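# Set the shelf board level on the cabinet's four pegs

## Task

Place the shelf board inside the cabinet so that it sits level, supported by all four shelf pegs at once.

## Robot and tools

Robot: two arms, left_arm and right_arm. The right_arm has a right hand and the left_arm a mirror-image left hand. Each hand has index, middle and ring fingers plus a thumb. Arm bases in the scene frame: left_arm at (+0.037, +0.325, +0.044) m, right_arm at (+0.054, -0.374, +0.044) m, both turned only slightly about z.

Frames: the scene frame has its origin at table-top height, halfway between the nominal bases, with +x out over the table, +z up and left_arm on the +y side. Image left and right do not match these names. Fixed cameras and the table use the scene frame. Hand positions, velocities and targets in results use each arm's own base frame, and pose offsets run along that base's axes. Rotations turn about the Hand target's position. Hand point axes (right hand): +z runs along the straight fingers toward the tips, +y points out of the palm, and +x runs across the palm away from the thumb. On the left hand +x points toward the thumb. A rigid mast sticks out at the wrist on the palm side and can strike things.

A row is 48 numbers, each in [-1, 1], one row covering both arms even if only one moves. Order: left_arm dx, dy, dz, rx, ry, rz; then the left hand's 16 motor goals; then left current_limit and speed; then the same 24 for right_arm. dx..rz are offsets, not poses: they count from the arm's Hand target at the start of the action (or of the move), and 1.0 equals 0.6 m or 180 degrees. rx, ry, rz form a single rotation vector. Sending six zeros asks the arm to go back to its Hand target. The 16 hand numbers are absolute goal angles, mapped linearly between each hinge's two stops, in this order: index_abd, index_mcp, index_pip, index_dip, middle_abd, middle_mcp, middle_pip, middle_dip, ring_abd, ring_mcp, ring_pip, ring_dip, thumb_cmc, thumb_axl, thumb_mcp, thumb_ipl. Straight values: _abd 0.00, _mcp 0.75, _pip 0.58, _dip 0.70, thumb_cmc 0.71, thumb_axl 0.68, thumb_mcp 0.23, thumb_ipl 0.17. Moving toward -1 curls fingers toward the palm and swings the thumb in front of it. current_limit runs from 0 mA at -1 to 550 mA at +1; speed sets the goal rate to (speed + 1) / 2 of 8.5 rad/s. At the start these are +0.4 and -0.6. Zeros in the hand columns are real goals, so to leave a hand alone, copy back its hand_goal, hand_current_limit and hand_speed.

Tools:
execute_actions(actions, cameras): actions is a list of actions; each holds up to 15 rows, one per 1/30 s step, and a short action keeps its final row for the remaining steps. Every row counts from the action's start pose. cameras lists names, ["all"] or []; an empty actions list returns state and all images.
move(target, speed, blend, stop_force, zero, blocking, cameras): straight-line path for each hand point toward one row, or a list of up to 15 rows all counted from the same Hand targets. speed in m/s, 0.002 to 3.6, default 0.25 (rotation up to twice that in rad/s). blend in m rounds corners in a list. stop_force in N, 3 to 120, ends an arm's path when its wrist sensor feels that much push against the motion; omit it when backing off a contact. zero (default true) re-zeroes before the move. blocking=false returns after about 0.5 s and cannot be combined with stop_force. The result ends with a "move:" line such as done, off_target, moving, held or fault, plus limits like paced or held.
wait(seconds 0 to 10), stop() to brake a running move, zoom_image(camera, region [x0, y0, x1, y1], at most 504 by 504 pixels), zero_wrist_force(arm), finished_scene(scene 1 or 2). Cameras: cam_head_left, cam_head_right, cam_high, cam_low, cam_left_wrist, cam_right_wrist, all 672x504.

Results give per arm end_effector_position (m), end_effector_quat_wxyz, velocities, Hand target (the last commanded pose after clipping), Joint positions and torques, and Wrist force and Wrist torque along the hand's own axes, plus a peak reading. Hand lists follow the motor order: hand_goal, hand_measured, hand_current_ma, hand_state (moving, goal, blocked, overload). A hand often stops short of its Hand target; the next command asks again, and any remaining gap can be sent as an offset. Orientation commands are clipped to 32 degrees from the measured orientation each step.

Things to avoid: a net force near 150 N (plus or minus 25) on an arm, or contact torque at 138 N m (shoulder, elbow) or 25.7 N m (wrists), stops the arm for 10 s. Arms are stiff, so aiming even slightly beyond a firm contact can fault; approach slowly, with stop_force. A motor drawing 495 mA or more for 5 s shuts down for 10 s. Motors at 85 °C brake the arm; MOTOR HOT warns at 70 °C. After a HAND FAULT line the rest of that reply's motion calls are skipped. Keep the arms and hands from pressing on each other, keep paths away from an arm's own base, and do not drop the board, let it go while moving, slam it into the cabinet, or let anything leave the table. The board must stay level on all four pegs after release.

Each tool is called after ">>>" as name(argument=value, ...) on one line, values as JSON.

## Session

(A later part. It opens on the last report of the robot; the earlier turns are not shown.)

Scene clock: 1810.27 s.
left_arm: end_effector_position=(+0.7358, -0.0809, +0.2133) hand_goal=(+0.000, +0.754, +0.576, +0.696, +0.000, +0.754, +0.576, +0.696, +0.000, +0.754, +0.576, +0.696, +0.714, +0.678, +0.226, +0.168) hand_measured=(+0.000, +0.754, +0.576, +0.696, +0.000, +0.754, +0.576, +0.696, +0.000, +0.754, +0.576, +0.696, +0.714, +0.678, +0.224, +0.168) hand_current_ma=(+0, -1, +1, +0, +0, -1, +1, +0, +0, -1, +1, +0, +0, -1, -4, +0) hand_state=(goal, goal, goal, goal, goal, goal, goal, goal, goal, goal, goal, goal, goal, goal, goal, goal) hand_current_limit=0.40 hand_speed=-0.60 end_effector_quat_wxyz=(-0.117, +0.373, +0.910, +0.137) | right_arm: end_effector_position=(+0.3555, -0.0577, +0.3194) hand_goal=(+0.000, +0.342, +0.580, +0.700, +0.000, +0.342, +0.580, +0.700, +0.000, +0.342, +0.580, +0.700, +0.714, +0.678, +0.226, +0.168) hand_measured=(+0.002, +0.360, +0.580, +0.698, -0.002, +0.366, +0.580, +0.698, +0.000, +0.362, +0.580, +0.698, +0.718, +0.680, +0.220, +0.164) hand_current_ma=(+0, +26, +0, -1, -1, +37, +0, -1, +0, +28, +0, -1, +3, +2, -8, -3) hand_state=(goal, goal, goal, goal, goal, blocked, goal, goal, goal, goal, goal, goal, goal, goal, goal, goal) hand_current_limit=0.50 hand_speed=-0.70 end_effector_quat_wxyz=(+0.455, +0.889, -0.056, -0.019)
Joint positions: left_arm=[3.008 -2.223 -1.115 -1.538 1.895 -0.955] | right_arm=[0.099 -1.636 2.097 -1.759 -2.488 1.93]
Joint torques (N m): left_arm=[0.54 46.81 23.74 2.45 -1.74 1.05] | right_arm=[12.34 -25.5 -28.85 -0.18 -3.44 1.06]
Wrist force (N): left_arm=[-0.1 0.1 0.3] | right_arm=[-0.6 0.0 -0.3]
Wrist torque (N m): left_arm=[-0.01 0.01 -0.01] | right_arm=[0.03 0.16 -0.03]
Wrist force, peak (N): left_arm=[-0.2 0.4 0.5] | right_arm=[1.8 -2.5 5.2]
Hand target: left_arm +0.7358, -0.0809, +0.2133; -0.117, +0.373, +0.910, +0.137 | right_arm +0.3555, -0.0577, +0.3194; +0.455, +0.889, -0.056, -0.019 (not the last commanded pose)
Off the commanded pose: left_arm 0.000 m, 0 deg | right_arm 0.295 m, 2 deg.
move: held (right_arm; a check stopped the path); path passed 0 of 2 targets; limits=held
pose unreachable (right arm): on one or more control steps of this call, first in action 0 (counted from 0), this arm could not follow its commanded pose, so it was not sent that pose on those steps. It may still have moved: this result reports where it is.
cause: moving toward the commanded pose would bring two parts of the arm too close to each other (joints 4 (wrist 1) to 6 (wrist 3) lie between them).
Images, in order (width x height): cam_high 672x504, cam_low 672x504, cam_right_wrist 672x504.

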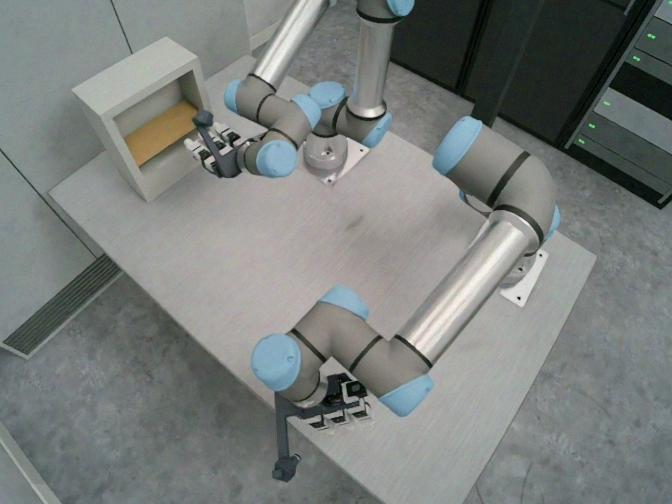

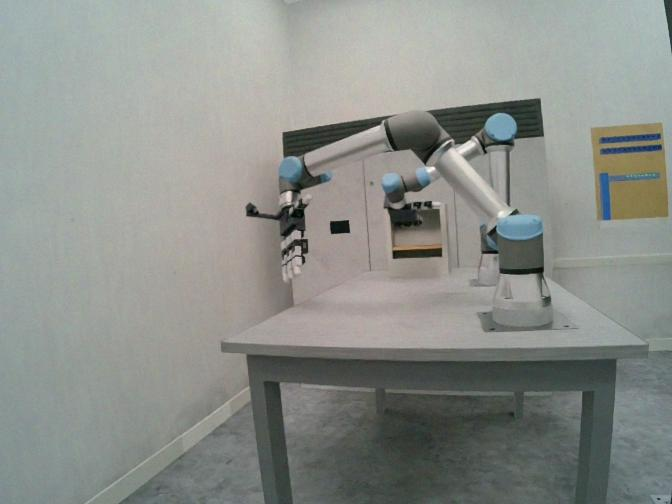

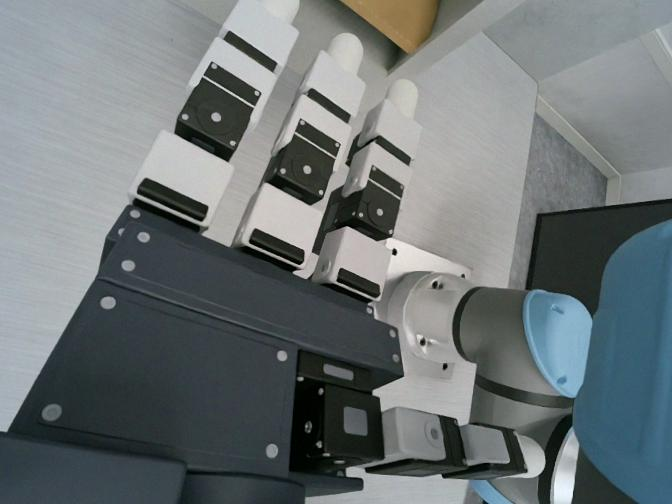

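>>> move(target=[[0,0,0,0,0,0,0,0.754,0.576,0.696,0,0.754,0.576,0.696,0,0.754,0.576,0.696,0.714,0.678,0.226,0.168,0.4,-0.6,0.0007,-0.2365,-0.09,0.0772,-0.0093,0,0,0.342,0.58,0.70,0,0.342,0.58,0.70,0,0.342,0.58,0.70,0.714,0.678,0.226,0.168,0.5,-0.7],[0,0,0,0,0,0,0,0.754,0.576,0.696,0,0.754,0.576,0.696,0,0.754,0.576,0.696,0.714,0.678,0.226,0.168,0.4,-0.6,-0.0162,-0.466,-0.1573,0.0122,-0.0015,0,0,0.342,0.58,0.70,0,0.342,0.58,0.70,0,0.342,0.58,0.70,0.714,0.678,0.226,0.168,0.5,-0.7]], speed=[0.15,0.06], cameras=["cam_high","cam_low","cam_right_wrist"])

>>> zoom_image(camera="cam_low", region=[380, 200, 460, 280])

Scene clock: 1819.13 s.
left_arm: end_effector_position=(+0.7358, -0.0809, +0.2133) hand_goal=(+0.000, +0.754, +0.576, +0.696, +0.000, +0.754, +0.576, +0.696, +0.000, +0.754, +0.576, +0.696, +0.714, +0.678, +0.226, +0.168) hand_measured=(+0.000, +0.754, +0.576, +0.696, +0.000, +0.754, +0.576, +0.696, +0.000, +0.754, +0.576, +0.696, +0.714, +0.678, +0.224, +0.168) hand_current_ma=(+0, -1, +1, +0, +0, -1, +1, +0, +0, -1, +1, +0, +0, -1, -4, +0) hand_state=(goal, goal, goal, goal, goal, goal, goal, goal, goal, goal, goal, goal, goal, goal, goal, goal) hand_current_limit=0.40 hand_speed=-0.60 end_effector_quat_wxyz=(-0.117, +0.373, +0.910, +0.137) | right_arm: end_effector_position=(+0.3510, -0.2642, +0.2464) hand_goal=(+0.000, +0.342, +0.580, +0.700, +0.000, +0.342, +0.580, +0.700, +0.000, +0.342, +0.580, +0.700, +0.714, +0.678, +0.226, +0.168) hand_measured=(+0.002, +0.358, +0.580, +0.698, -0.002, +0.362, +0.580, +0.698, +0.000, +0.358, +0.580, +0.698, +0.718, +0.680, +0.220, +0.164) hand_current_ma=(+0, +21, +0, -1, +0, +29, +0, -1, +0, +21, +0, -1, +4, +2, -7, -3) hand_state=(goal, goal, goal, goal, goal, goal, goal, goal, goal, goal, goal, goal, goal, goal, goal, goal) hand_current_limit=0.50 hand_speed=-0.70 end_effector_quat_wxyz=(+0.388, +0.920, -0.058, -0.016)
Joint positions: left_arm=[3.008 -2.223 -1.115 -1.538 1.895 -0.955] | right_arm=[-0.45 -1.563 2.336 -2.678 -2.309 1.117]
Joint torques (N m): left_arm=[0.5 46.64 24.04 2.37 -1.82 1.14] | right_arm=[5.55 -26.55 -17.16 -0.61 -1.4 1.76]
Wrist force (N): left_arm=[-0.1 0.0 0.4] | right_arm=[-0.2 -0.5 -1.0]
Wrist torque (N m): left_arm=[-0.05 0.01 -0.01] | right_arm=[0.03 0.15 -0.05]
Wrist force, peak (N): left_arm=[-0.4 0.4 0.4] | right_arm=[0.1 -0.5 -2.0]
Hand target: left_arm +0.7358, -0.0809, +0.2133; -0.117, +0.373, +0.910, +0.137 | right_arm +0.3510, -0.2642, +0.2465; +0.388, +0.920, -0.058, -0.016 (not the last commanded pose)
Off the commanded pose: left_arm 0.000 m, 0 deg | right_arm 0.076 m, 6 deg.
move: held (right_arm; a check stopped the path); path passed 1 of 2 targets; limits=held
pose unreachable (right arm): on one or more control steps of this call, first in action 0 (counted from 0), this arm could not follow its commanded pose, so it was not sent that pose on those steps. It may still have moved: this result reports where it is.
cause: moving toward the commanded pose would bring two parts of the arm too close to each other (joints 4 (wrist 1) to 6 (wrist 3) lie between them).
Images, in order (width x height): cam_high 672x504, cam_low 672x504, cam_right_wrist 672x504.

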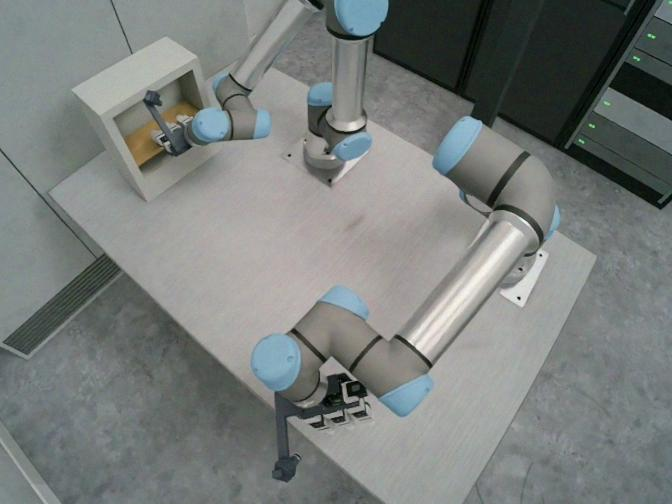

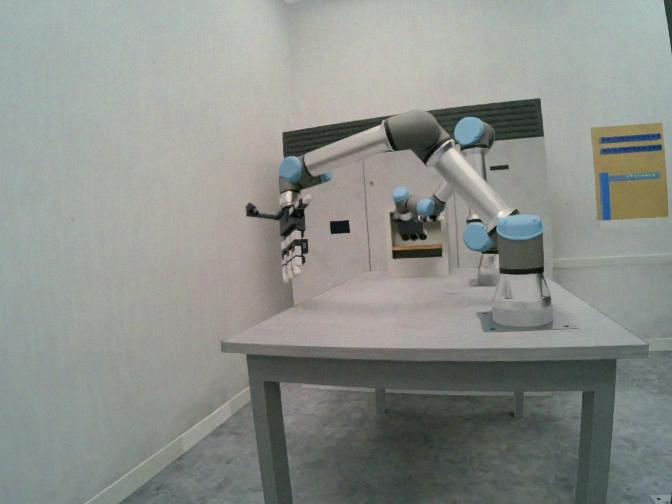

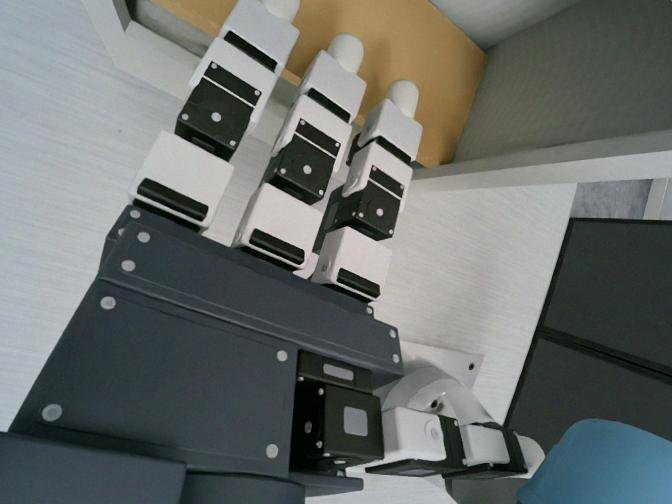

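Scaled by 6.300 from the camera's 672x504 image, which has a finer 960x720 frame.

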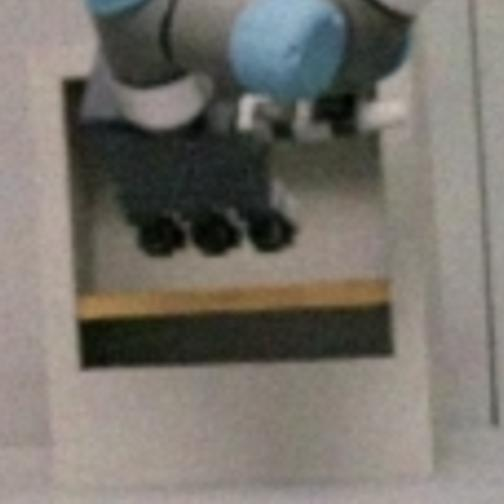

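>>> move(target=[[0,0,0,0,0,0,0,0.754,0.576,0.696,0,0.754,0.576,0.696,0,0.754,0.576,0.696,0.714,0.678,0.226,0.168,0.4,-0.6,0,0,-0.043,0,0,0,0,0.342,0.58,0.70,0,0.342,0.58,0.70,0,0.342,0.58,0.70,0.714,0.678,0.226,0.168,0.5,-0.7],[0,0,0,0,0,0,0,0.754,0.576,0.696,0,0.754,0.576,0.696,0,0.754,0.576,0.696,0.714,0.678,0.226,0.168,0.4,-0.6,0,0,-0.09,0,0,0,0,0.342,0.58,0.70,0,0.342,0.58,0.70,0,0.342,0.58,0.70,0.714,0.678,0.226,0.168,0.5,-0.7]], speed=[0.03,0.008], stop_force=3, cameras=["cam_high","cam_low","cam_right_wrist"])

>>> zoom_image(camera="cam_low", region=[380, 200, 460, 280])

Scene clock: 1832.03 s.
left_arm: end_effector_position=(+0.7358, -0.0809, +0.2133) hand_goal=(+0.000, +0.754, +0.576, +0.696, +0.000, +0.754, +0.576, +0.696, +0.000, +0.754, +0.576, +0.696, +0.714, +0.678, +0.226, +0.168) hand_measured=(+0.000, +0.754, +0.576, +0.696, +0.000, +0.754, +0.576, +0.696, +0.000, +0.754, +0.576, +0.696, +0.714, +0.678, +0.224, +0.168) hand_current_ma=(+0, -1, +1, +0, +0, -1, +1, +0, +0, -1, +1, +0, +0, -1, -4, +0) hand_state=(goal, goal, goal, goal, goal, goal, goal, goal, goal, goal, goal, goal, goal, goal, goal, goal) hand_current_limit=0.40 hand_speed=-0.60 end_effector_quat_wxyz=(-0.117, +0.373, +0.910, +0.137) | right_arm: end_effector_position=(+0.3510, -0.2642, +0.1986) hand_goal=(+0.000, +0.342, +0.580, +0.700, +0.000, +0.342, +0.580, +0.700, +0.000, +0.342, +0.580, +0.700, +0.714, +0.678, +0.226, +0.168) hand_measured=(+0.000, +0.334, +0.570, +0.696, -0.002, +0.336, +0.574, +0.698, -0.002, +0.340, +0.576, +0.698, +0.718, +0.680, +0.220, +0.164) hand_current_ma=(+0, -8, -9, -2, -1, -5, -4, -1, +0, -1, -2, -1, +4, +2, -7, -3) hand_state=(goal, goal, goal, goal, goal, goal, goal, goal, goal, goal, goal, goal, goal, goal, goal, goal) hand_current_limit=0.50 hand_speed=-0.70 end_effector_quat_wxyz=(+0.388, +0.920, -0.058, -0.016)
Joint positions: left_arm=[3.008 -2.223 -1.115 -1.538 1.895 -0.955] | right_arm=[-0.45 -1.442 2.387 -2.851 -2.309 1.117]
Joint torques (N m): left_arm=[0.07 46.67 23.37 2.55 -1.74 0.99] | right_arm=[4.54 -28.6 -22.5 -0.62 -2.29 -1.52]
Wrist force (N): left_arm=[0.0 0.4 0.3] | right_arm=[-0.3 0.8 -1.4]
Wrist torque (N m): left_arm=[0.02 -0.01 0.00] | right_arm=[-0.08 0.16 -0.05]
Wrist force, peak (N): left_arm=[-0.4 0.3 0.5] | right_arm=[-0.4 0.8 -3.7]
Hand target: left_arm +0.7358, -0.0809, +0.2133; -0.117, +0.373, +0.910, +0.137 | right_arm +0.3510, -0.2642, +0.1986; +0.388, +0.920, -0.058, -0.016 (not the last commanded pose)
Off the commanded pose: left_arm 0.000 m, 0 deg | right_arm 0.006 m, 0 deg.
move: contact (right_arm); path passed 1 of 2 targets
Images, in order (width x height): cam_high 672x504, cam_low 672x504, cam_right_wrist 672x504.

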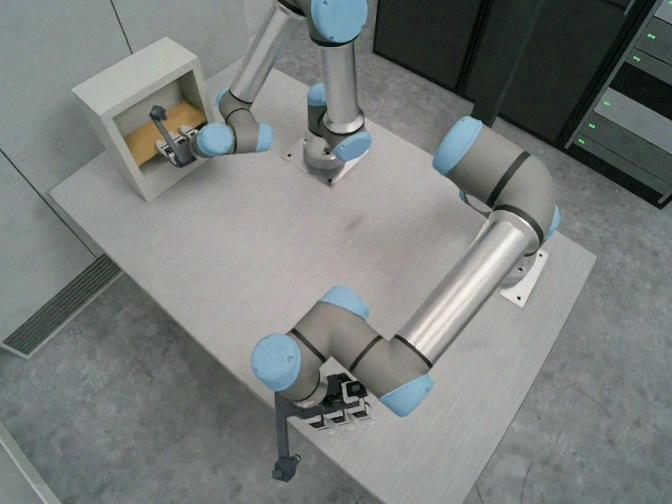

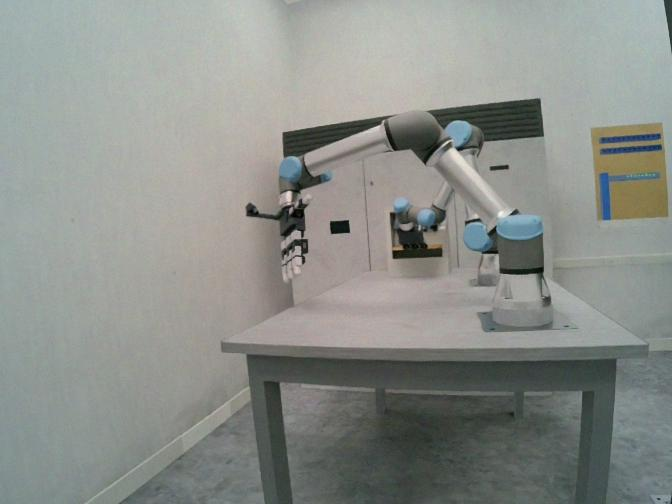

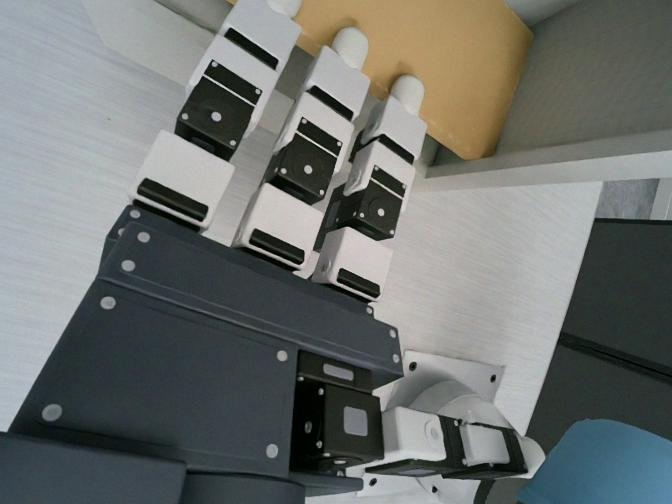

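Scaled by 6.300 from the camera's 672x504 image, which has a finer 960x720 frame.

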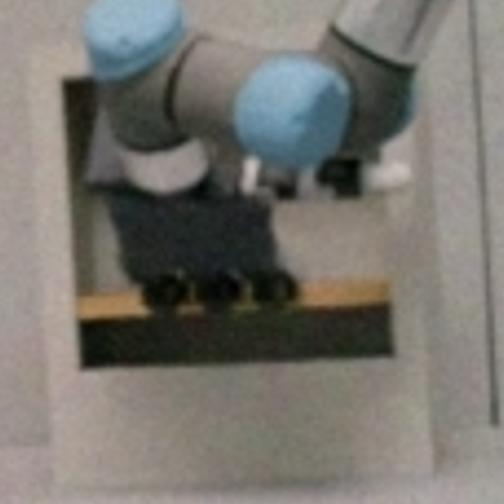

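>>> move(target=[[0,0,0,0,0,0,0,0.754,0.576,0.696,0,0.754,0.576,0.696,0,0.754,0.576,0.696,0.714,0.678,0.226,0.168,0.4,-0.6,0,0,0.0167,0,0,0,0,0.342,0.58,0.70,0,0.342,0.58,0.70,0,0.342,0.58,0.70,0.714,0.678,0.226,0.168,0.5,-0.7],[0,0,0,0,0,0,0,0.754,0.576,0.696,0,0.754,0.576,0.696,0,0.754,0.576,0.696,0.714,0.678,0.226,0.168,0.4,-0.6,-0.0078,-0.1064,0.0167,0,0,0,0,0.342,0.58,0.70,0,0.342,0.58,0.70,0,0.342,0.58,0.70,0.714,0.678,0.226,0.168,0.5,-0.7]], speed=0.05)

>>> move(target=[0,0,0,0,0,0,0,0.754,0.576,0.696,0,0.754,0.576,0.696,0,0.754,0.576,0.696,0.714,0.678,0.226,0.168,0.4,-0.6,0,0,-0.06,0,0,0,0,0.342,0.58,0.70,0,0.342,0.58,0.70,0,0.342,0.58,0.70,0.714,0.678,0.226,0.168,0.5,-0.7], speed=0.008, stop_force=3, cameras=["cam_high","cam_low","cam_right_wrist"])

>>> zoom_image(camera="cam_low", region=[380, 200, 460, 280])

Scene clock: 1842.70 s.
left_arm: end_effector_position=(+0.7358, -0.0809, +0.2133) hand_goal=(+0.000, +0.754, +0.576, +0.696, +0.000, +0.754, +0.576, +0.696, +0.000, +0.754, +0.576, +0.696, +0.714, +0.678, +0.226, +0.168) hand_measured=(+0.000, +0.754, +0.576, +0.696, +0.000, +0.754, +0.576, +0.696, +0.000, +0.754, +0.576, +0.696, +0.714, +0.678, +0.224, +0.168) hand_current_ma=(+0, -1, +1, +0, +0, -1, +1, +0, +0, -1, +1, +0, +0, -1, -4, +0) hand_state=(goal, goal, goal, goal, goal, goal, goal, goal, goal, goal, goal, goal, goal, goal, goal, goal) hand_current_limit=0.40 hand_speed=-0.60 end_effector_quat_wxyz=(-0.117, +0.373, +0.910, +0.137) | right_arm: end_effector_position=(+0.3504, -0.2721, +0.2087) hand_goal=(+0.000, +0.342, +0.580, +0.700, +0.000, +0.342, +0.580, +0.700, +0.000, +0.342, +0.580, +0.700, +0.714, +0.678, +0.226, +0.168) hand_measured=(+0.000, +0.348, +0.580, +0.698, -0.002, +0.350, +0.580, +0.698, -0.002, +0.348, +0.580, +0.698, +0.720, +0.680, +0.220, +0.164) hand_current_ma=(+0, +5, +0, -1, -1, +8, +0, -1, +0, +6, +0, -1, +4, +2, -7, -3) hand_state=(goal, goal, goal, goal, goal, goal, goal, goal, goal, goal, goal, goal, goal, goal, goal, goal) hand_current_limit=0.50 hand_speed=-0.70 end_effector_quat_wxyz=(+0.388, +0.920, -0.058, -0.016)
Joint positions: left_arm=[3.008 -2.223 -1.115 -1.538 1.895 -0.955] | right_arm=[-0.47 -1.463 2.377 -2.836 -2.302 1.092]
Joint torques (N m): left_arm=[0.67 47.23 23.84 2.39 -1.81 1.2] | right_arm=[5.68 -23.05 -19.62 -0.77 -1.59 1.43]
Wrist force (N): left_arm=[0.0 0.2 0.3] | right_arm=[0.0 -0.7 -1.1]
Wrist torque (N m): left_arm=[-0.02 -0.01 0.01] | right_arm=[0.03 0.11 -0.04]
Wrist force, peak (N): left_arm=[-0.3 0.6 0.4] | right_arm=[-0.3 1.1 -2.0]
Hand target: left_arm +0.7358, -0.0809, +0.2133; -0.117, +0.373, +0.910, +0.137 | right_arm +0.3504, -0.2721, +0.2087; +0.388, +0.920, -0.058, -0.016 (not the last commanded pose)
Off the commanded pose: left_arm 0.000 m, 0 deg | right_arm 0.056 m, 0 deg.
move: held (right_arm; a check stopped the path); path passed 1 of 2 targets; limits=held
pose unreachable (right arm): on one or more control steps of this call, first in action 0 (counted from 0), this arm could not follow its commanded pose, so it was not sent that pose on those steps. It may still have moved: this result reports where it is.
cause: moving toward the commanded pose would bring two parts of the arm too close to each other (joints 4 (wrist 1) to 6 (wrist 3) lie between them).

Scene clock: 1845.00 s.
left_arm: end_effector_position=(+0.7358, -0.0809, +0.2133) hand_goal=(+0.000, +0.754, +0.576, +0.696, +0.000, +0.754, +0.576, +0.696, +0.000, +0.754, +0.576, +0.696, +0.714, +0.678, +0.226, +0.168) hand_measured=(+0.000, +0.754, +0.576, +0.696, +0.000, +0.754, +0.576, +0.696, +0.000, +0.754, +0.576, +0.696, +0.714, +0.678, +0.224, +0.168) hand_current_ma=(+0, -1, +1, +0, +0, -1, +1, +0, +0, -1, +1, +0, +0, -1, -4, +0) hand_state=(goal, goal, goal, goal, goal, goal, goal, goal, goal, goal, goal, goal, goal, goal, goal, goal) hand_current_limit=0.40 hand_speed=-0.60 end_effector_quat_wxyz=(-0.117, +0.373, +0.910, +0.137) | right_arm: end_effector_position=(+0.3504, -0.2721, +0.1985) hand_goal=(+0.000, +0.342, +0.580, +0.700, +0.000, +0.342, +0.580, +0.700, +0.000, +0.342, +0.580, +0.700, +0.714, +0.678, +0.226, +0.168) hand_measured=(+0.000, +0.334, +0.570, +0.696, -0.002, +0.336, +0.574, +0.698, -0.002, +0.338, +0.576, +0.698, +0.720, +0.680, +0.220, +0.164) hand_current_ma=(+0, -9, -9, -3, -1, -6, -4, -1, +0, -2, -3, -1, +4, +2, -7, -3) hand_state=(goal, goal, goal, goal, goal, goal, goal, goal, goal, goal, goal, goal, goal, goal, goal, goal) hand_current_limit=0.50 hand_speed=-0.70 end_effector_quat_wxyz=(+0.388, +0.920, -0.058, -0.016)
Joint positions: left_arm=[3.008 -2.223 -1.115 -1.538 1.895 -0.955] | right_arm=[-0.47 -1.435 2.387 -2.873 -2.302 1.092]
Joint torques (N m): left_arm=[1.05 46.75 23.72 2.46 -1.71 1.21] | right_arm=[11.78 -28.49 -22.66 -0.5 -2.6 1.59]
Wrist force (N): left_arm=[-0.1 0.6 0.2] | right_arm=[-0.2 1.1 -1.9]
Wrist torque (N m): left_arm=[0.06 0.00 -0.02] | right_arm=[-0.04 0.17 -0.03]
Wrist force, peak (N): left_arm=[-0.1 0.6 0.2] | right_arm=[-0.3 1.0 -4.0]
Hand target: left_arm +0.7358, -0.0809, +0.2133; -0.117, +0.373, +0.910, +0.137 | right_arm +0.3504, -0.2721, +0.1985; +0.388, +0.920, -0.058, -0.016 (not the last commanded pose)
Off the commanded pose: left_arm 0.000 m, 0 deg | right_arm 0.026 m, 0 deg.
move: contact (right_arm)
Images, in order (width x height): cam_high 672x504, cam_low 672x504, cam_right_wrist 672x504.

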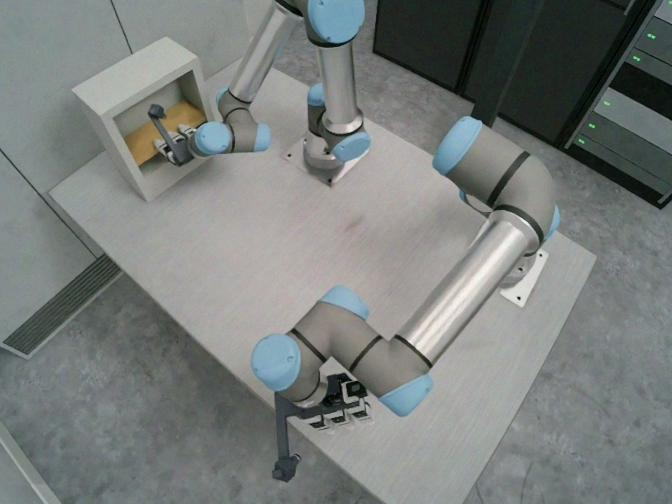

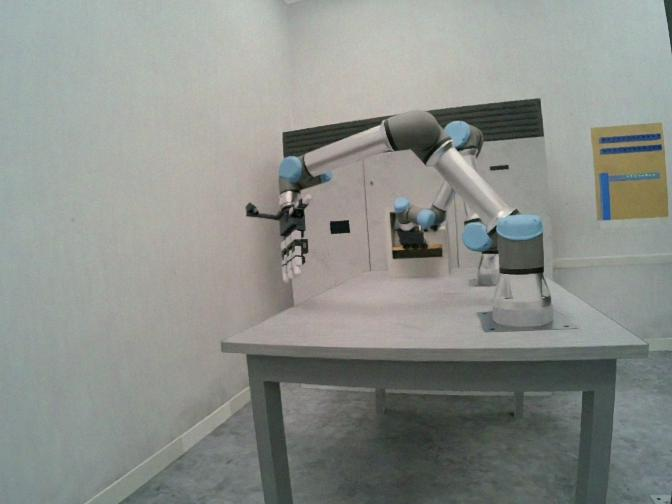

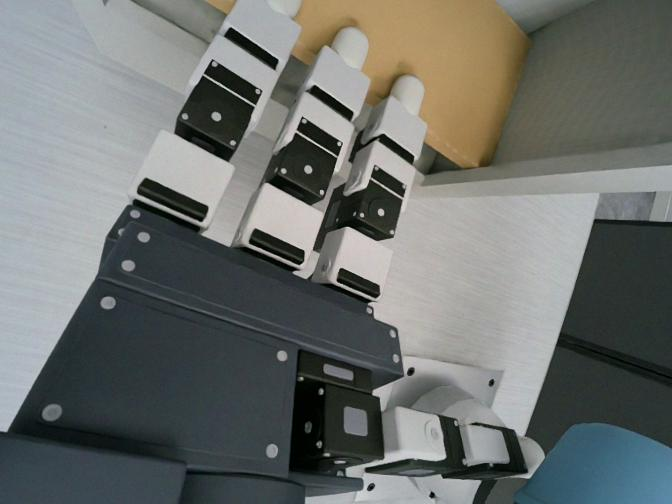

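Scaled by 6.300 from the camera's 672x504 image, which has a finer 960x720 frame.

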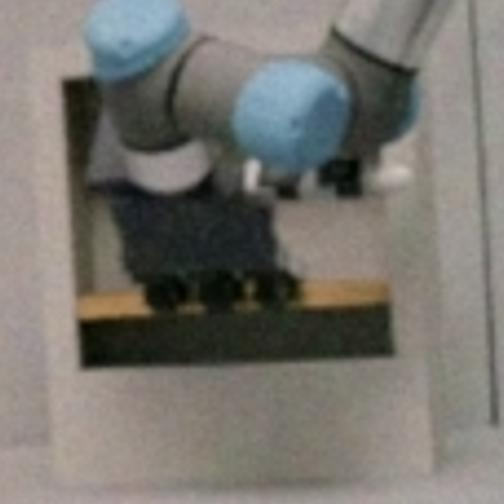

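>>> move(target=[0,0,0,0,0,0,0,0.754,0.576,0.696,0,0.754,0.576,0.696,0,0.754,0.576,0.696,0.714,0.678,0.226,0.168,0.4,-0.6,0,0,0.02,0.0331,-0.004,0,0,0.26,0.58,0.70,0,0.26,0.58,0.70,0,0.26,0.58,0.70,0.714,0.678,0.226,0.168,0.5,-0.7], speed=0.05)

>>> move(target=[0,0,0,0,0,0,0,0.754,0.576,0.696,0,0.754,0.576,0.696,0,0.754,0.576,0.696,0.714,0.678,0.226,0.168,0.4,-0.6,0,0,-0.06,0,0,0,0,0.26,0.58,0.70,0,0.26,0.58,0.70,0,0.26,0.58,0.70,0.714,0.678,0.226,0.168,0.5,-0.7], speed=0.008, stop_force=3)

>>> move(target=[[0,0,0,0,0,0,0,0.754,0.576,0.696,0,0.754,0.576,0.696,0,0.754,0.576,0.696,0.714,0.678,0.226,0.168,0.4,-0.6,0,0,0.0167,0,0,0,0,0.26,0.58,0.70,0,0.26,0.58,0.70,0,0.26,0.58,0.70,0.714,0.678,0.226,0.168,0.5,-0.7],[0,0,0,0,0,0,0,0.754,0.576,0.696,0,0.754,0.576,0.696,0,0.754,0.576,0.696,0.714,0.678,0.226,0.168,0.4,-0.6,-0.0052,-0.0715,0.0167,0,0,0,0,0.26,0.58,0.70,0,0.26,0.58,0.70,0,0.26,0.58,0.70,0.714,0.678,0.226,0.168,0.5,-0.7]], speed=0.05)

>>> move(target=[0,0,0,0,0,0,0,0.754,0.576,0.696,0,0.754,0.576,0.696,0,0.754,0.576,0.696,0.714,0.678,0.226,0.168,0.4,-0.6,0,0,-0.05,0,0,0,0,0.26,0.58,0.70,0,0.26,0.58,0.70,0,0.26,0.58,0.70,0.714,0.678,0.226,0.168,0.5,-0.7], speed=0.008, stop_force=3, cameras=["cam_high","cam_low","cam_right_wrist"])

Scene clock: 1861.80 s.
left_arm: end_effector_position=(+0.7358, -0.0809, +0.2133) hand_goal=(+0.000, +0.754, +0.576, +0.696, +0.000, +0.754, +0.576, +0.696, +0.000, +0.754, +0.576, +0.696, +0.714, +0.678, +0.226, +0.168) hand_measured=(+0.000, +0.754, +0.576, +0.696, +0.000, +0.754, +0.576, +0.696, +0.000, +0.754, +0.576, +0.696, +0.714, +0.678, +0.224, +0.168) hand_current_ma=(+0, -1, +1, +0, +0, -1, +1, +0, +0, -1, +1, +0, +0, -1, -4, +0) hand_state=(goal, goal, goal, goal, goal, goal, goal, goal, goal, goal, goal, goal, goal, goal, goal, goal) hand_current_limit=0.40 hand_speed=-0.60 end_effector_quat_wxyz=(-0.117, +0.373, +0.910, +0.137) | right_arm: end_effector_position=(+0.3504, -0.2722, +0.2106) hand_goal=(+0.000, +0.260, +0.580, +0.700, +0.000, +0.260, +0.580, +0.700, +0.000, +0.260, +0.580, +0.700, +0.714, +0.678, +0.226, +0.168) hand_measured=(+0.000, +0.278, +0.580, +0.698, -0.002, +0.282, +0.580, +0.698, -0.002, +0.278, +0.580, +0.698, +0.720, +0.680, +0.220, +0.164) hand_current_ma=(+0, +25, +0, -1, -1, +36, +0, -1, +0, +27, +0, -1, +4, +2, -7, -3) hand_state=(goal, goal, goal, goal, goal, blocked, goal, goal, goal, goal, goal, goal, goal, goal, goal, goal) hand_current_limit=0.50 hand_speed=-0.70 end_effector_quat_wxyz=(+0.339, +0.939, -0.060, -0.013)
Joint positions: left_arm=[3.008 -2.223 -1.115 -1.538 1.895 -0.955] | right_arm=[-0.499 -1.538 2.349 -2.692 -2.2 1.098]
Joint torques (N m): left_arm=[-0.3 46.38 23.98 2.54 -1.83 1.13] | right_arm=[6.52 -11.14 -6.59 -4.59 -3.25 1.7]
Wrist force (N): left_arm=[-0.2 0.1 0.3] | right_arm=[-0.4 -0.9 -1.3]
Wrist torque (N m): left_arm=[-0.01 0.03 -0.03] | right_arm=[0.03 0.15 -0.16]
Wrist force, peak (N): left_arm=[-0.2 0.4 0.6] | right_arm=[-0.3 1.0 -2.1]
Hand target: left_arm +0.7358, -0.0809, +0.2133; -0.117, +0.373, +0.910, +0.137 | right_arm +0.3504, -0.2721, +0.2105; +0.339, +0.939, -0.060, -0.013
Off the commanded pose: left_arm 0.000 m, 0 deg | right_arm 0.000 m, 0 deg.
move: done

Scene clock: 1865.27 s.
left_arm: end_effector_position=(+0.7358, -0.0809, +0.2133) hand_goal=(+0.000, +0.754, +0.576, +0.696, +0.000, +0.754, +0.576, +0.696, +0.000, +0.754, +0.576, +0.696, +0.714, +0.678, +0.226, +0.168) hand_measured=(+0.000, +0.754, +0.576, +0.696, +0.000, +0.754, +0.576, +0.696, +0.000, +0.754, +0.576, +0.696, +0.714, +0.678, +0.224, +0.168) hand_current_ma=(+0, -1, +1, +0, +0, -1, +1, +0, +0, -1, +1, +0, +0, -1, -4, +0) hand_state=(goal, goal, goal, goal, goal, goal, goal, goal, goal, goal, goal, goal, goal, goal, goal, goal) hand_current_limit=0.40 hand_speed=-0.60 end_effector_quat_wxyz=(-0.117, +0.373, +0.910, +0.137) | right_arm: end_effector_position=(+0.3504, -0.2721, +0.1910) hand_goal=(+0.000, +0.260, +0.580, +0.700, +0.000, +0.260, +0.580, +0.700, +0.000, +0.260, +0.580, +0.700, +0.714, +0.678, +0.226, +0.168) hand_measured=(+0.000, +0.250, +0.570, +0.696, -0.002, +0.252, +0.574, +0.698, -0.002, +0.256, +0.576, +0.698, +0.720, +0.680, +0.220, +0.164) hand_current_ma=(+0, -11, -10, -3, -1, -8, -5, -1, -1, -3, -3, -1, +4, +2, -7, -3) hand_state=(goal, goal, goal, goal, goal, goal, goal, goal, goal, goal, goal, goal, goal, goal, goal, goal) hand_current_limit=0.50 hand_speed=-0.70 end_effector_quat_wxyz=(+0.339, +0.939, -0.060, -0.013)
Joint positions: left_arm=[3.008 -2.223 -1.115 -1.538 1.895 -0.955] | right_arm=[-0.499 -1.489 2.371 -2.762 -2.2 1.098]
Joint torques (N m): left_arm=[0.06 46.2 23.81 2.41 -1.95 1.15] | right_arm=[11.33 -27.98 -24.14 -0.57 -2.26 1.18]
Wrist force (N): left_arm=[-0.1 0.5 0.2] | right_arm=[-0.2 0.4 -2.1]
Wrist torque (N m): left_arm=[0.04 0.01 -0.02] | right_arm=[-0.12 0.11 -0.14]
Wrist force, peak (N): left_arm=[0.0 0.7 0.5] | right_arm=[0.1 0.0 -4.2]
Hand target: left_arm +0.7358, -0.0809, +0.2133; -0.117, +0.373, +0.910, +0.137 | right_arm +0.3504, -0.2721, +0.1910; +0.339, +0.939, -0.060, -0.013 (not the last commanded pose)
Off the commanded pose: left_arm 0.000 m, 0 deg | right_arm 0.017 m, 0 deg.
move: contact (right_arm)

Scene clock: 1867.03 s.
left_arm: end_effector_position=(+0.7358, -0.0809, +0.2133) hand_goal=(+0.000, +0.754, +0.576, +0.696, +0.000, +0.754, +0.576, +0.696, +0.000, +0.754, +0.576, +0.696, +0.714, +0.678, +0.226, +0.168) hand_measured=(+0.000, +0.754, +0.576, +0.696, +0.000, +0.754, +0.576, +0.696, +0.000, +0.754, +0.576, +0.696, +0.714, +0.678, +0.224, +0.168) hand_current_ma=(+0, -1, +1, +0, +0, -1, +1, +0, +0, -1, +1, +0, +0, -1, -4, +0) hand_state=(goal, goal, goal, goal, goal, goal, goal, goal, goal, goal, goal, goal, goal, goal, goal, goal) hand_current_limit=0.40 hand_speed=-0.60 end_effector_quat_wxyz=(-0.117, +0.373, +0.910, +0.137) | right_arm: end_effector_position=(+0.3473, -0.3151, +0.2010) hand_goal=(+0.000, +0.260, +0.580, +0.700, +0.000, +0.260, +0.580, +0.700, +0.000, +0.260, +0.580, +0.700, +0.714, +0.678, +0.226, +0.168) hand_measured=(+0.000, +0.266, +0.580, +0.698, -0.002, +0.268, +0.580, +0.698, -0.002, +0.266, +0.580, +0.698, +0.720, +0.680, +0.220, +0.164) hand_current_ma=(+0, +4, +0, -1, -1, +7, +0, -1, -1, +5, +0, -1, +4, +2, -7, -3) hand_state=(goal, goal, goal, goal, goal, goal, goal, goal, goal, goal, goal, goal, goal, goal, goal, goal) hand_current_limit=0.50 hand_speed=-0.70 end_effector_quat_wxyz=(+0.339, +0.939, -0.060, -0.013) end_effector_velocity=(+0.000, +0.002, +0.000) end_effector_angular_velocity=(+0.001, +0.003, +0.000)
Joint positions: left_arm=[3.008 -2.223 -1.115 -1.538 1.895 -0.955] | right_arm=[-0.599 -1.48 2.345 -2.812 -2.167 0.983]
Joint velocities: left_arm=[within noise] | right_arm=[0.003 -0.001 0.001 0.006 -0.002 0.003]
Joint torques (N m): left_arm=[0.19 46.79 24.61 2.41 -1.72 1] | right_arm=[14.1 -28.62 -9.8 -0.28 -2.9 1.98]
Wrist force (N): left_arm=[-0.1 0.2 0.4] | right_arm=[0.0 -0.3 -1.3]
Wrist torque (N m): left_arm=[-0.01 0.01 -0.01] | right_arm=[0.04 0.06 -0.13]
Wrist force, peak (N): left_arm=[-0.6 0.3 0.3] | right_arm=[-0.7 -1.4 -1.6]
Hand target: left_arm +0.7358, -0.0809, +0.2133; -0.117, +0.373, +0.910, +0.137 | right_arm +0.3473, -0.3150, +0.2010; +0.339, +0.939, -0.060, -0.013
Off the commanded pose: left_arm 0.000 m, 0 deg | right_arm 0.000 m, 0 deg.
move: done

Scene clock: 1868.27 s.
left_arm: end_effector_position=(+0.7358, -0.0809, +0.2133) hand_goal=(+0.000, +0.754, +0.576, +0.696, +0.000, +0.754, +0.576, +0.696, +0.000, +0.754, +0.576, +0.696, +0.714, +0.678, +0.226, +0.168) hand_measured=(+0.000, +0.754, +0.576, +0.696, +0.000, +0.754, +0.576, +0.696, +0.000, +0.754, +0.576, +0.696, +0.714, +0.678, +0.224, +0.168) hand_current_ma=(+0, -1, +1, +0, +0, -1, +1, +0, +0, -1, +1, +0, +0, -1, -4, +0) hand_state=(goal, goal, goal, goal, goal, goal, goal, goal, goal, goal, goal, goal, goal, goal, goal, goal) hand_current_limit=0.40 hand_speed=-0.60 end_effector_quat_wxyz=(-0.117, +0.373, +0.910, +0.137) | right_arm: end_effector_position=(+0.3473, -0.3150, +0.1994) hand_goal=(+0.000, +0.260, +0.580, +0.700, +0.000, +0.260, +0.580, +0.700, +0.000, +0.260, +0.580, +0.700, +0.714, +0.678, +0.226, +0.168) hand_measured=(+0.000, +0.254, +0.576, +0.698, -0.002, +0.258, +0.580, +0.698, -0.002, +0.264, +0.580, +0.698, +0.720, +0.680, +0.220, +0.164) hand_current_ma=(+0, -5, -2, -1, -1, +0, +0, -1, -1, +3, +0, -1, +4, +2, -7, -3) hand_state=(goal, goal, goal, goal, goal, goal, goal, goal, goal, goal, goal, goal, goal, goal, goal, goal) hand_current_limit=0.50 hand_speed=-0.70 end_effector_quat_wxyz=(+0.339, +0.939, -0.060, -0.013)
Joint positions: left_arm=[3.008 -2.223 -1.115 -1.538 1.895 -0.955] | right_arm=[-0.599 -1.476 2.347 -2.818 -2.167 0.983]
Joint torques (N m): left_arm=[0.43 46.82 23.66 2.52 -1.74 1.2] | right_arm=[1.64 -28.84 -24.85 -1.32 -1.79 1.52]
Wrist force (N): left_arm=[0.1 0.2 0.2] | right_arm=[-0.4 0.1 -2.0]
Wrist torque (N m): left_arm=[0.00 -0.01 0.01] | right_arm=[0.00 0.07 -0.17]
Wrist force, peak (N): left_arm=[-0.1 0.7 0.4] | right_arm=[-0.1 0.8 -4.2]
Hand target: left_arm +0.7358, -0.0809, +0.2133; -0.117, +0.373, +0.910, +0.137 | right_arm +0.3473, -0.3150, +0.1994; +0.339, +0.939, -0.060, -0.013 (not the last commanded pose)
Off the commanded pose: left_arm 0.000 m, 0 deg | right_arm 0.028 m, 0 deg.
move: contact (right_arm)
Images, in order (width x height): cam_high 672x504, cam_low 672x504, cam_right_wrist 672x504.

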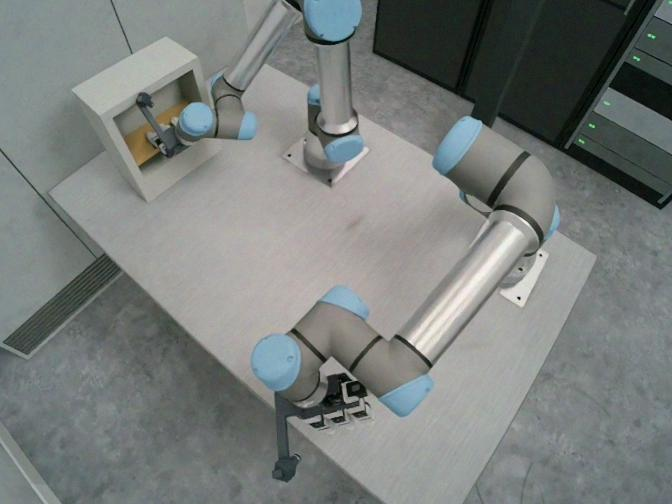

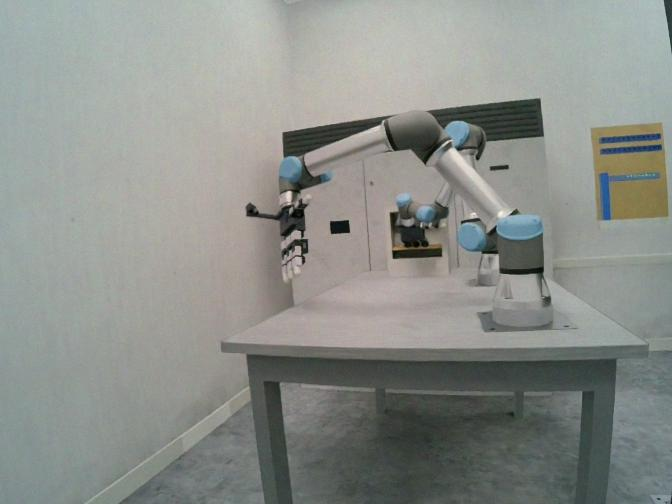

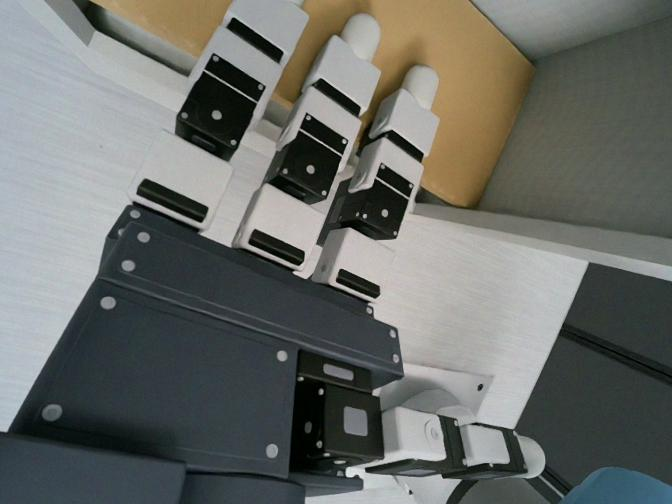

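>>> zoom_image(camera="cam_low", region=[380, 200, 460, 280])

>>> zoom_image(camera="cam_high", region=[110, 60, 215, 190])

>>> zoom_image(camera="cam_right_wrist", region=[100, 0, 600, 260])

Scaled by 6.300 from the camera's 672x504 image, which has a finer 960x720 frame.

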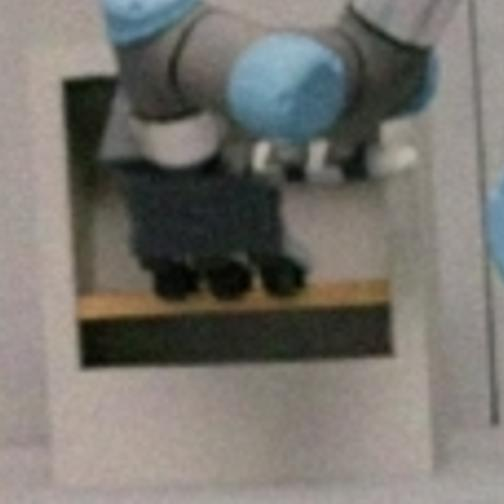

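Scaled by 3.877 from the camera's 672x504 image, which has a finer 960x720 frame.

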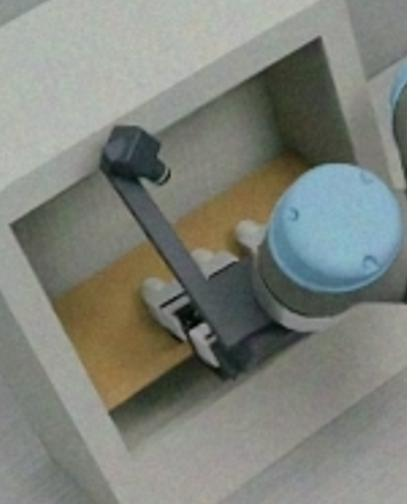

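Scaled by 1.008 from the camera's 672x504 image, which has a finer 960x720 frame.

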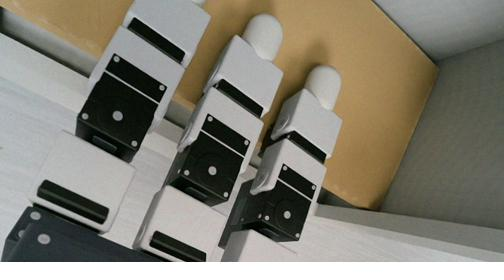

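>>> move(target=[0,0,0,0,0,0,0,0.754,0.576,0.696,0,0.754,0.576,0.696,0,0.754,0.576,0.696,0.714,0.678,0.226,0.168,0.4,-0.6,-0.0005,-0.0066,0.04,0,0,0,0,0.397,0.58,0.70,0,0.397,0.58,0.70,0,0.397,0.58,0.70,0.714,0.678,0.226,0.168,0.5,-0.6], speed=0.06)

>>> move(target=[0,0,0,0,0,0,0,0.754,0.576,0.696,0,0.754,0.576,0.696,0,0.754,0.576,0.696,0.714,0.678,0.226,0.168,0.4,-0.6,0,0,-0.06,0,0,0,0,0.397,0.58,0.70,0,0.397,0.58,0.70,0,0.397,0.58,0.70,0.714,0.678,0.226,0.168,0.5,-0.7], speed=0.008, stop_force=3)

>>> move(target=[[0,0,0,0,0,0,0,0.754,0.576,0.696,0,0.754,0.576,0.696,0,0.754,0.576,0.696,0.714,0.678,0.226,0.168,0.4,-0.6,0,0,0.0125,0,0,0,0,0.397,0.58,0.70,0,0.397,0.58,0.70,0,0.397,0.58,0.70,0.714,0.678,0.226,0.168,0.5,-0.7],[0,0,0,0,0,0,0,0.754,0.576,0.696,0,0.754,0.576,0.696,0,0.754,0.576,0.696,0.714,0.678,0.226,0.168,0.4,-0.6,0.0052,0.0715,0.0125,0,0,0,0,0.397,0.58,0.70,0,0.397,0.58,0.70,0,0.397,0.58,0.70,0.714,0.678,0.226,0.168,0.5,-0.7]], speed=0.05)

>>> move(target=[0,0,0,0,0,0,0,0.754,0.576,0.696,0,0.754,0.576,0.696,0,0.754,0.576,0.696,0.714,0.678,0.226,0.168,0.4,-0.6,0,0,-0.05,0,0,0,0,0.397,0.58,0.70,0,0.397,0.58,0.70,0,0.397,0.58,0.70,0.714,0.678,0.226,0.168,0.5,-0.7], speed=0.008, stop_force=3)

Scene clock: 1899.57 s.
left_arm: end_effector_position=(+0.7358, -0.0809, +0.2133) hand_goal=(+0.000, +0.754, +0.576, +0.696, +0.000, +0.754, +0.576, +0.696, +0.000, +0.754, +0.576, +0.696, +0.714, +0.678, +0.226, +0.168) hand_measured=(+0.000, +0.754, +0.576, +0.696, +0.000, +0.754, +0.576, +0.696, +0.000, +0.754, +0.576, +0.696, +0.714, +0.678, +0.224, +0.168) hand_current_ma=(+0, -1, +1, +0, +0, -1, +1, +0, +0, -1, +1, +0, +0, -1, -4, +0) hand_state=(goal, goal, goal, goal, goal, goal, goal, goal, goal, goal, goal, goal, goal, goal, goal, goal) hand_current_limit=0.40 hand_speed=-0.60 end_effector_quat_wxyz=(-0.117, +0.373, +0.910, +0.137) | right_arm: end_effector_position=(+0.3470, -0.3190, +0.2235) hand_goal=(+0.000, +0.398, +0.580, +0.700, +0.000, +0.398, +0.580, +0.700, +0.000, +0.398, +0.580, +0.700, +0.714, +0.678, +0.226, +0.168) hand_measured=(+0.000, +0.404, +0.580, +0.698, -0.002, +0.404, +0.580, +0.698, -0.002, +0.404, +0.580, +0.698, +0.720, +0.680, +0.220, +0.164) hand_current_ma=(+0, +4, +0, -1, -1, +6, +0, -1, +0, +4, +0, -1, +4, +2, -7, -3) hand_state=(goal, goal, goal, goal, goal, goal, goal, goal, goal, goal, goal, goal, goal, goal, goal, goal) hand_current_limit=0.50 hand_speed=-0.60 end_effector_quat_wxyz=(+0.339, +0.939, -0.060, -0.013)
Joint positions: left_arm=[3.008 -2.223 -1.115 -1.538 1.895 -0.955] | right_arm=[-0.608 -1.531 2.318 -2.741 -2.163 0.973]
Joint torques (N m): left_arm=[-0.25 46.9 24.01 2.54 -1.74 1.05] | right_arm=[-0.95 -11.79 -9.05 -4.28 -0.12 1.33]
Wrist force (N): left_arm=[0.0 0.5 0.0] | right_arm=[-0.8 -0.9 -1.4]
Wrist torque (N m): left_arm=[0.05 -0.01 -0.01] | right_arm=[0.01 0.18 -0.11]
Wrist force, peak (N): left_arm=[0.1 0.2 0.7] | right_arm=[-0.4 7.4 -7.0]
Hand target: left_arm +0.7358, -0.0809, +0.2133; -0.117, +0.373, +0.910, +0.137 | right_arm +0.3470, -0.3190, +0.2234; +0.339, +0.939, -0.060, -0.013
Off the commanded pose: left_arm 0.000 m, 0 deg | right_arm 0.000 m, 0 deg.
move: done

Scene clock: 1901.73 s.
left_arm: end_effector_position=(+0.7358, -0.0809, +0.2133) hand_goal=(+0.000, +0.754, +0.576, +0.696, +0.000, +0.754, +0.576, +0.696, +0.000, +0.754, +0.576, +0.696, +0.714, +0.678, +0.226, +0.168) hand_measured=(+0.000, +0.754, +0.576, +0.696, +0.000, +0.754, +0.576, +0.696, +0.000, +0.754, +0.576, +0.696, +0.714, +0.678, +0.224, +0.168) hand_current_ma=(+0, -1, +1, +0, +0, -1, +1, +0, +0, -1, +1, +0, +0, -1, -4, +0) hand_state=(goal, goal, goal, goal, goal, goal, goal, goal, goal, goal, goal, goal, goal, goal, goal, goal) hand_current_limit=0.40 hand_speed=-0.60 end_effector_quat_wxyz=(-0.117, +0.373, +0.910, +0.137) | right_arm: end_effector_position=(+0.3470, -0.3190, +0.2144) hand_goal=(+0.000, +0.398, +0.580, +0.700, +0.000, +0.398, +0.580, +0.700, +0.000, +0.398, +0.580, +0.700, +0.714, +0.678, +0.226, +0.168) hand_measured=(+0.000, +0.390, +0.578, +0.698, -0.002, +0.396, +0.580, +0.698, -0.002, +0.402, +0.580, +0.698, +0.720, +0.680, +0.220, +0.164) hand_current_ma=(+0, -7, -2, -1, -1, -1, +0, -1, +0, +3, +0, -1, +4, +2, -7, -3) hand_state=(goal, goal, goal, goal, goal, goal, goal, goal, goal, goal, goal, goal, goal, goal, goal, goal) hand_current_limit=0.50 hand_speed=-0.70 end_effector_quat_wxyz=(+0.339, +0.939, -0.060, -0.013)
Joint positions: left_arm=[3.008 -2.223 -1.115 -1.538 1.895 -0.955] | right_arm=[-0.608 -1.509 2.329 -2.772 -2.163 0.973]
Joint torques (N m): left_arm=[-0.02 46.89 24.07 2.57 -1.86 1.06] | right_arm=[10.04 -28.17 -25.74 -1.04 -1.51 1.58]
Wrist force (N): left_arm=[-0.4 -0.1 0.1] | right_arm=[-0.7 0.0 -1.7]
Wrist torque (N m): left_arm=[-0.03 0.04 -0.03] | right_arm=[-0.07 0.10 -0.12]
Wrist force, peak (N): left_arm=[-0.3 0.1 0.6] | right_arm=[-0.5 0.8 -4.6]
Hand target: left_arm +0.7358, -0.0809, +0.2133; -0.117, +0.373, +0.910, +0.137 | right_arm +0.3470, -0.3190, +0.2144; +0.339, +0.939, -0.060, -0.013 (not the last commanded pose)
Off the commanded pose: left_arm 0.000 m, 0 deg | right_arm 0.027 m, 0 deg.
move: contact (right_arm)

Scene clock: 1903.53 s.
left_arm: end_effector_position=(+0.7358, -0.0809, +0.2133) hand_goal=(+0.000, +0.754, +0.576, +0.696, +0.000, +0.754, +0.576, +0.696, +0.000, +0.754, +0.576, +0.696, +0.714, +0.678, +0.226, +0.168) hand_measured=(+0.000, +0.754, +0.576, +0.696, +0.000, +0.754, +0.576, +0.696, +0.000, +0.754, +0.576, +0.696, +0.714, +0.678, +0.224, +0.168) hand_current_ma=(+0, -1, +1, +0, +0, -1, +1, +0, +0, -1, +1, +0, +0, -1, -4, +0) hand_state=(goal, goal, goal, goal, goal, goal, goal, goal, goal, goal, goal, goal, goal, goal, goal, goal) hand_current_limit=0.40 hand_speed=-0.60 end_effector_quat_wxyz=(-0.117, +0.373, +0.910, +0.137) | right_arm: end_effector_position=(+0.3501, -0.2760, +0.2219) hand_goal=(+0.000, +0.398, +0.580, +0.700, +0.000, +0.398, +0.580, +0.700, +0.000, +0.398, +0.580, +0.700, +0.714, +0.678, +0.226, +0.168) hand_measured=(+0.000, +0.404, +0.580, +0.698, -0.002, +0.404, +0.580, +0.698, -0.002, +0.404, +0.580, +0.698, +0.720, +0.680, +0.220, +0.164) hand_current_ma=(+0, +4, +0, -1, -1, +6, +0, -1, +0, +4, +0, -1, +4, +2, -7, -3) hand_state=(goal, goal, goal, goal, goal, goal, goal, goal, goal, goal, goal, goal, goal, goal, goal, goal) hand_current_limit=0.50 hand_speed=-0.70 end_effector_quat_wxyz=(+0.339, +0.939, -0.060, -0.013)
Joint positions: left_arm=[3.008 -2.223 -1.115 -1.538 1.895 -0.955] | right_arm=[-0.508 -1.562 2.335 -2.66 -2.198 1.087]
Joint torques (N m): left_arm=[0.01 46.63 24.24 2.46 -1.73 1.07] | right_arm=[-14.28 -10.98 -23.42 -4.8 0.23 -2.69]
Wrist force (N): left_arm=[0.1 0.3 -0.1] | right_arm=[-0.3 -0.9 -1.3]
Wrist torque (N m): left_arm=[0.04 -0.02 0.00] | right_arm=[0.02 0.12 -0.05]
Wrist force, peak (N): left_arm=[0.1 0.5 0.4] | right_arm=[-0.4 -1.6 -1.5]
Hand target: left_arm +0.7358, -0.0809, +0.2133; -0.117, +0.373, +0.910, +0.137 | right_arm +0.3501, -0.2761, +0.2219; +0.339, +0.939, -0.060, -0.013
Off the commanded pose: left_arm 0.000 m, 0 deg | right_arm 0.000 m, 0 deg.
move: done

Scene clock: 1905.70 s.
left_arm: end_effector_position=(+0.7358, -0.0809, +0.2133) hand_goal=(+0.000, +0.754, +0.576, +0.696, +0.000, +0.754, +0.576, +0.696, +0.000, +0.754, +0.576, +0.696, +0.714, +0.678, +0.226, +0.168) hand_measured=(+0.000, +0.754, +0.576, +0.696, +0.000, +0.754, +0.576, +0.696, +0.000, +0.754, +0.576, +0.696, +0.714, +0.678, +0.224, +0.168) hand_current_ma=(+0, -1, +1, +0, +0, -1, +1, +0, +0, -1, +1, +0, +0, -1, -4, +0) hand_state=(goal, goal, goal, goal, goal, goal, goal, goal, goal, goal, goal, goal, goal, goal, goal, goal) hand_current_limit=0.40 hand_speed=-0.60 end_effector_quat_wxyz=(-0.117, +0.373, +0.910, +0.137) | right_arm: end_effector_position=(+0.3501, -0.2761, +0.2128) hand_goal=(+0.000, +0.398, +0.580, +0.700, +0.000, +0.398, +0.580, +0.700, +0.000, +0.398, +0.580, +0.700, +0.714, +0.678, +0.226, +0.168) hand_measured=(+0.000, +0.390, +0.570, +0.696, -0.002, +0.392, +0.574, +0.698, -0.002, +0.396, +0.576, +0.698, +0.720, +0.680, +0.220, +0.164) hand_current_ma=(+0, -9, -9, -3, -1, -6, -4, -1, +0, -2, -2, -1, +4, +2, -7, -3) hand_state=(goal, goal, goal, goal, goal, goal, goal, goal, goal, goal, goal, goal, goal, goal, goal, goal) hand_current_limit=0.50 hand_speed=-0.70 end_effector_quat_wxyz=(+0.339, +0.939, -0.060, -0.013)
Joint positions: left_arm=[3.008 -2.223 -1.115 -1.538 1.895 -0.955] | right_arm=[-0.508 -1.54 2.345 -2.692 -2.198 1.087]
Joint torques (N m): left_arm=[0.1 47.14 23.71 2.52 -1.89 1.13] | right_arm=[-13.14 -26.95 -25.43 -0.69 0.44 0.21]
Wrist force (N): left_arm=[0.1 0.3 0.3] | right_arm=[-0.5 0.3 -2.0]
Wrist torque (N m): left_arm=[0.01 -0.01 0.01] | right_arm=[-0.10 0.19 -0.06]
Wrist force, peak (N): left_arm=[-0.5 0.4 0.4] | right_arm=[-0.4 0.7 -4.4]
Hand target: left_arm +0.7358, -0.0809, +0.2133; -0.117, +0.373, +0.910, +0.137 | right_arm +0.3501, -0.2761, +0.2128; +0.339, +0.939, -0.060, -0.013 (not the last commanded pose)
Off the commanded pose: left_arm 0.000 m, 0 deg | right_arm 0.021 m, 0 deg.
move: contact (right_arm)


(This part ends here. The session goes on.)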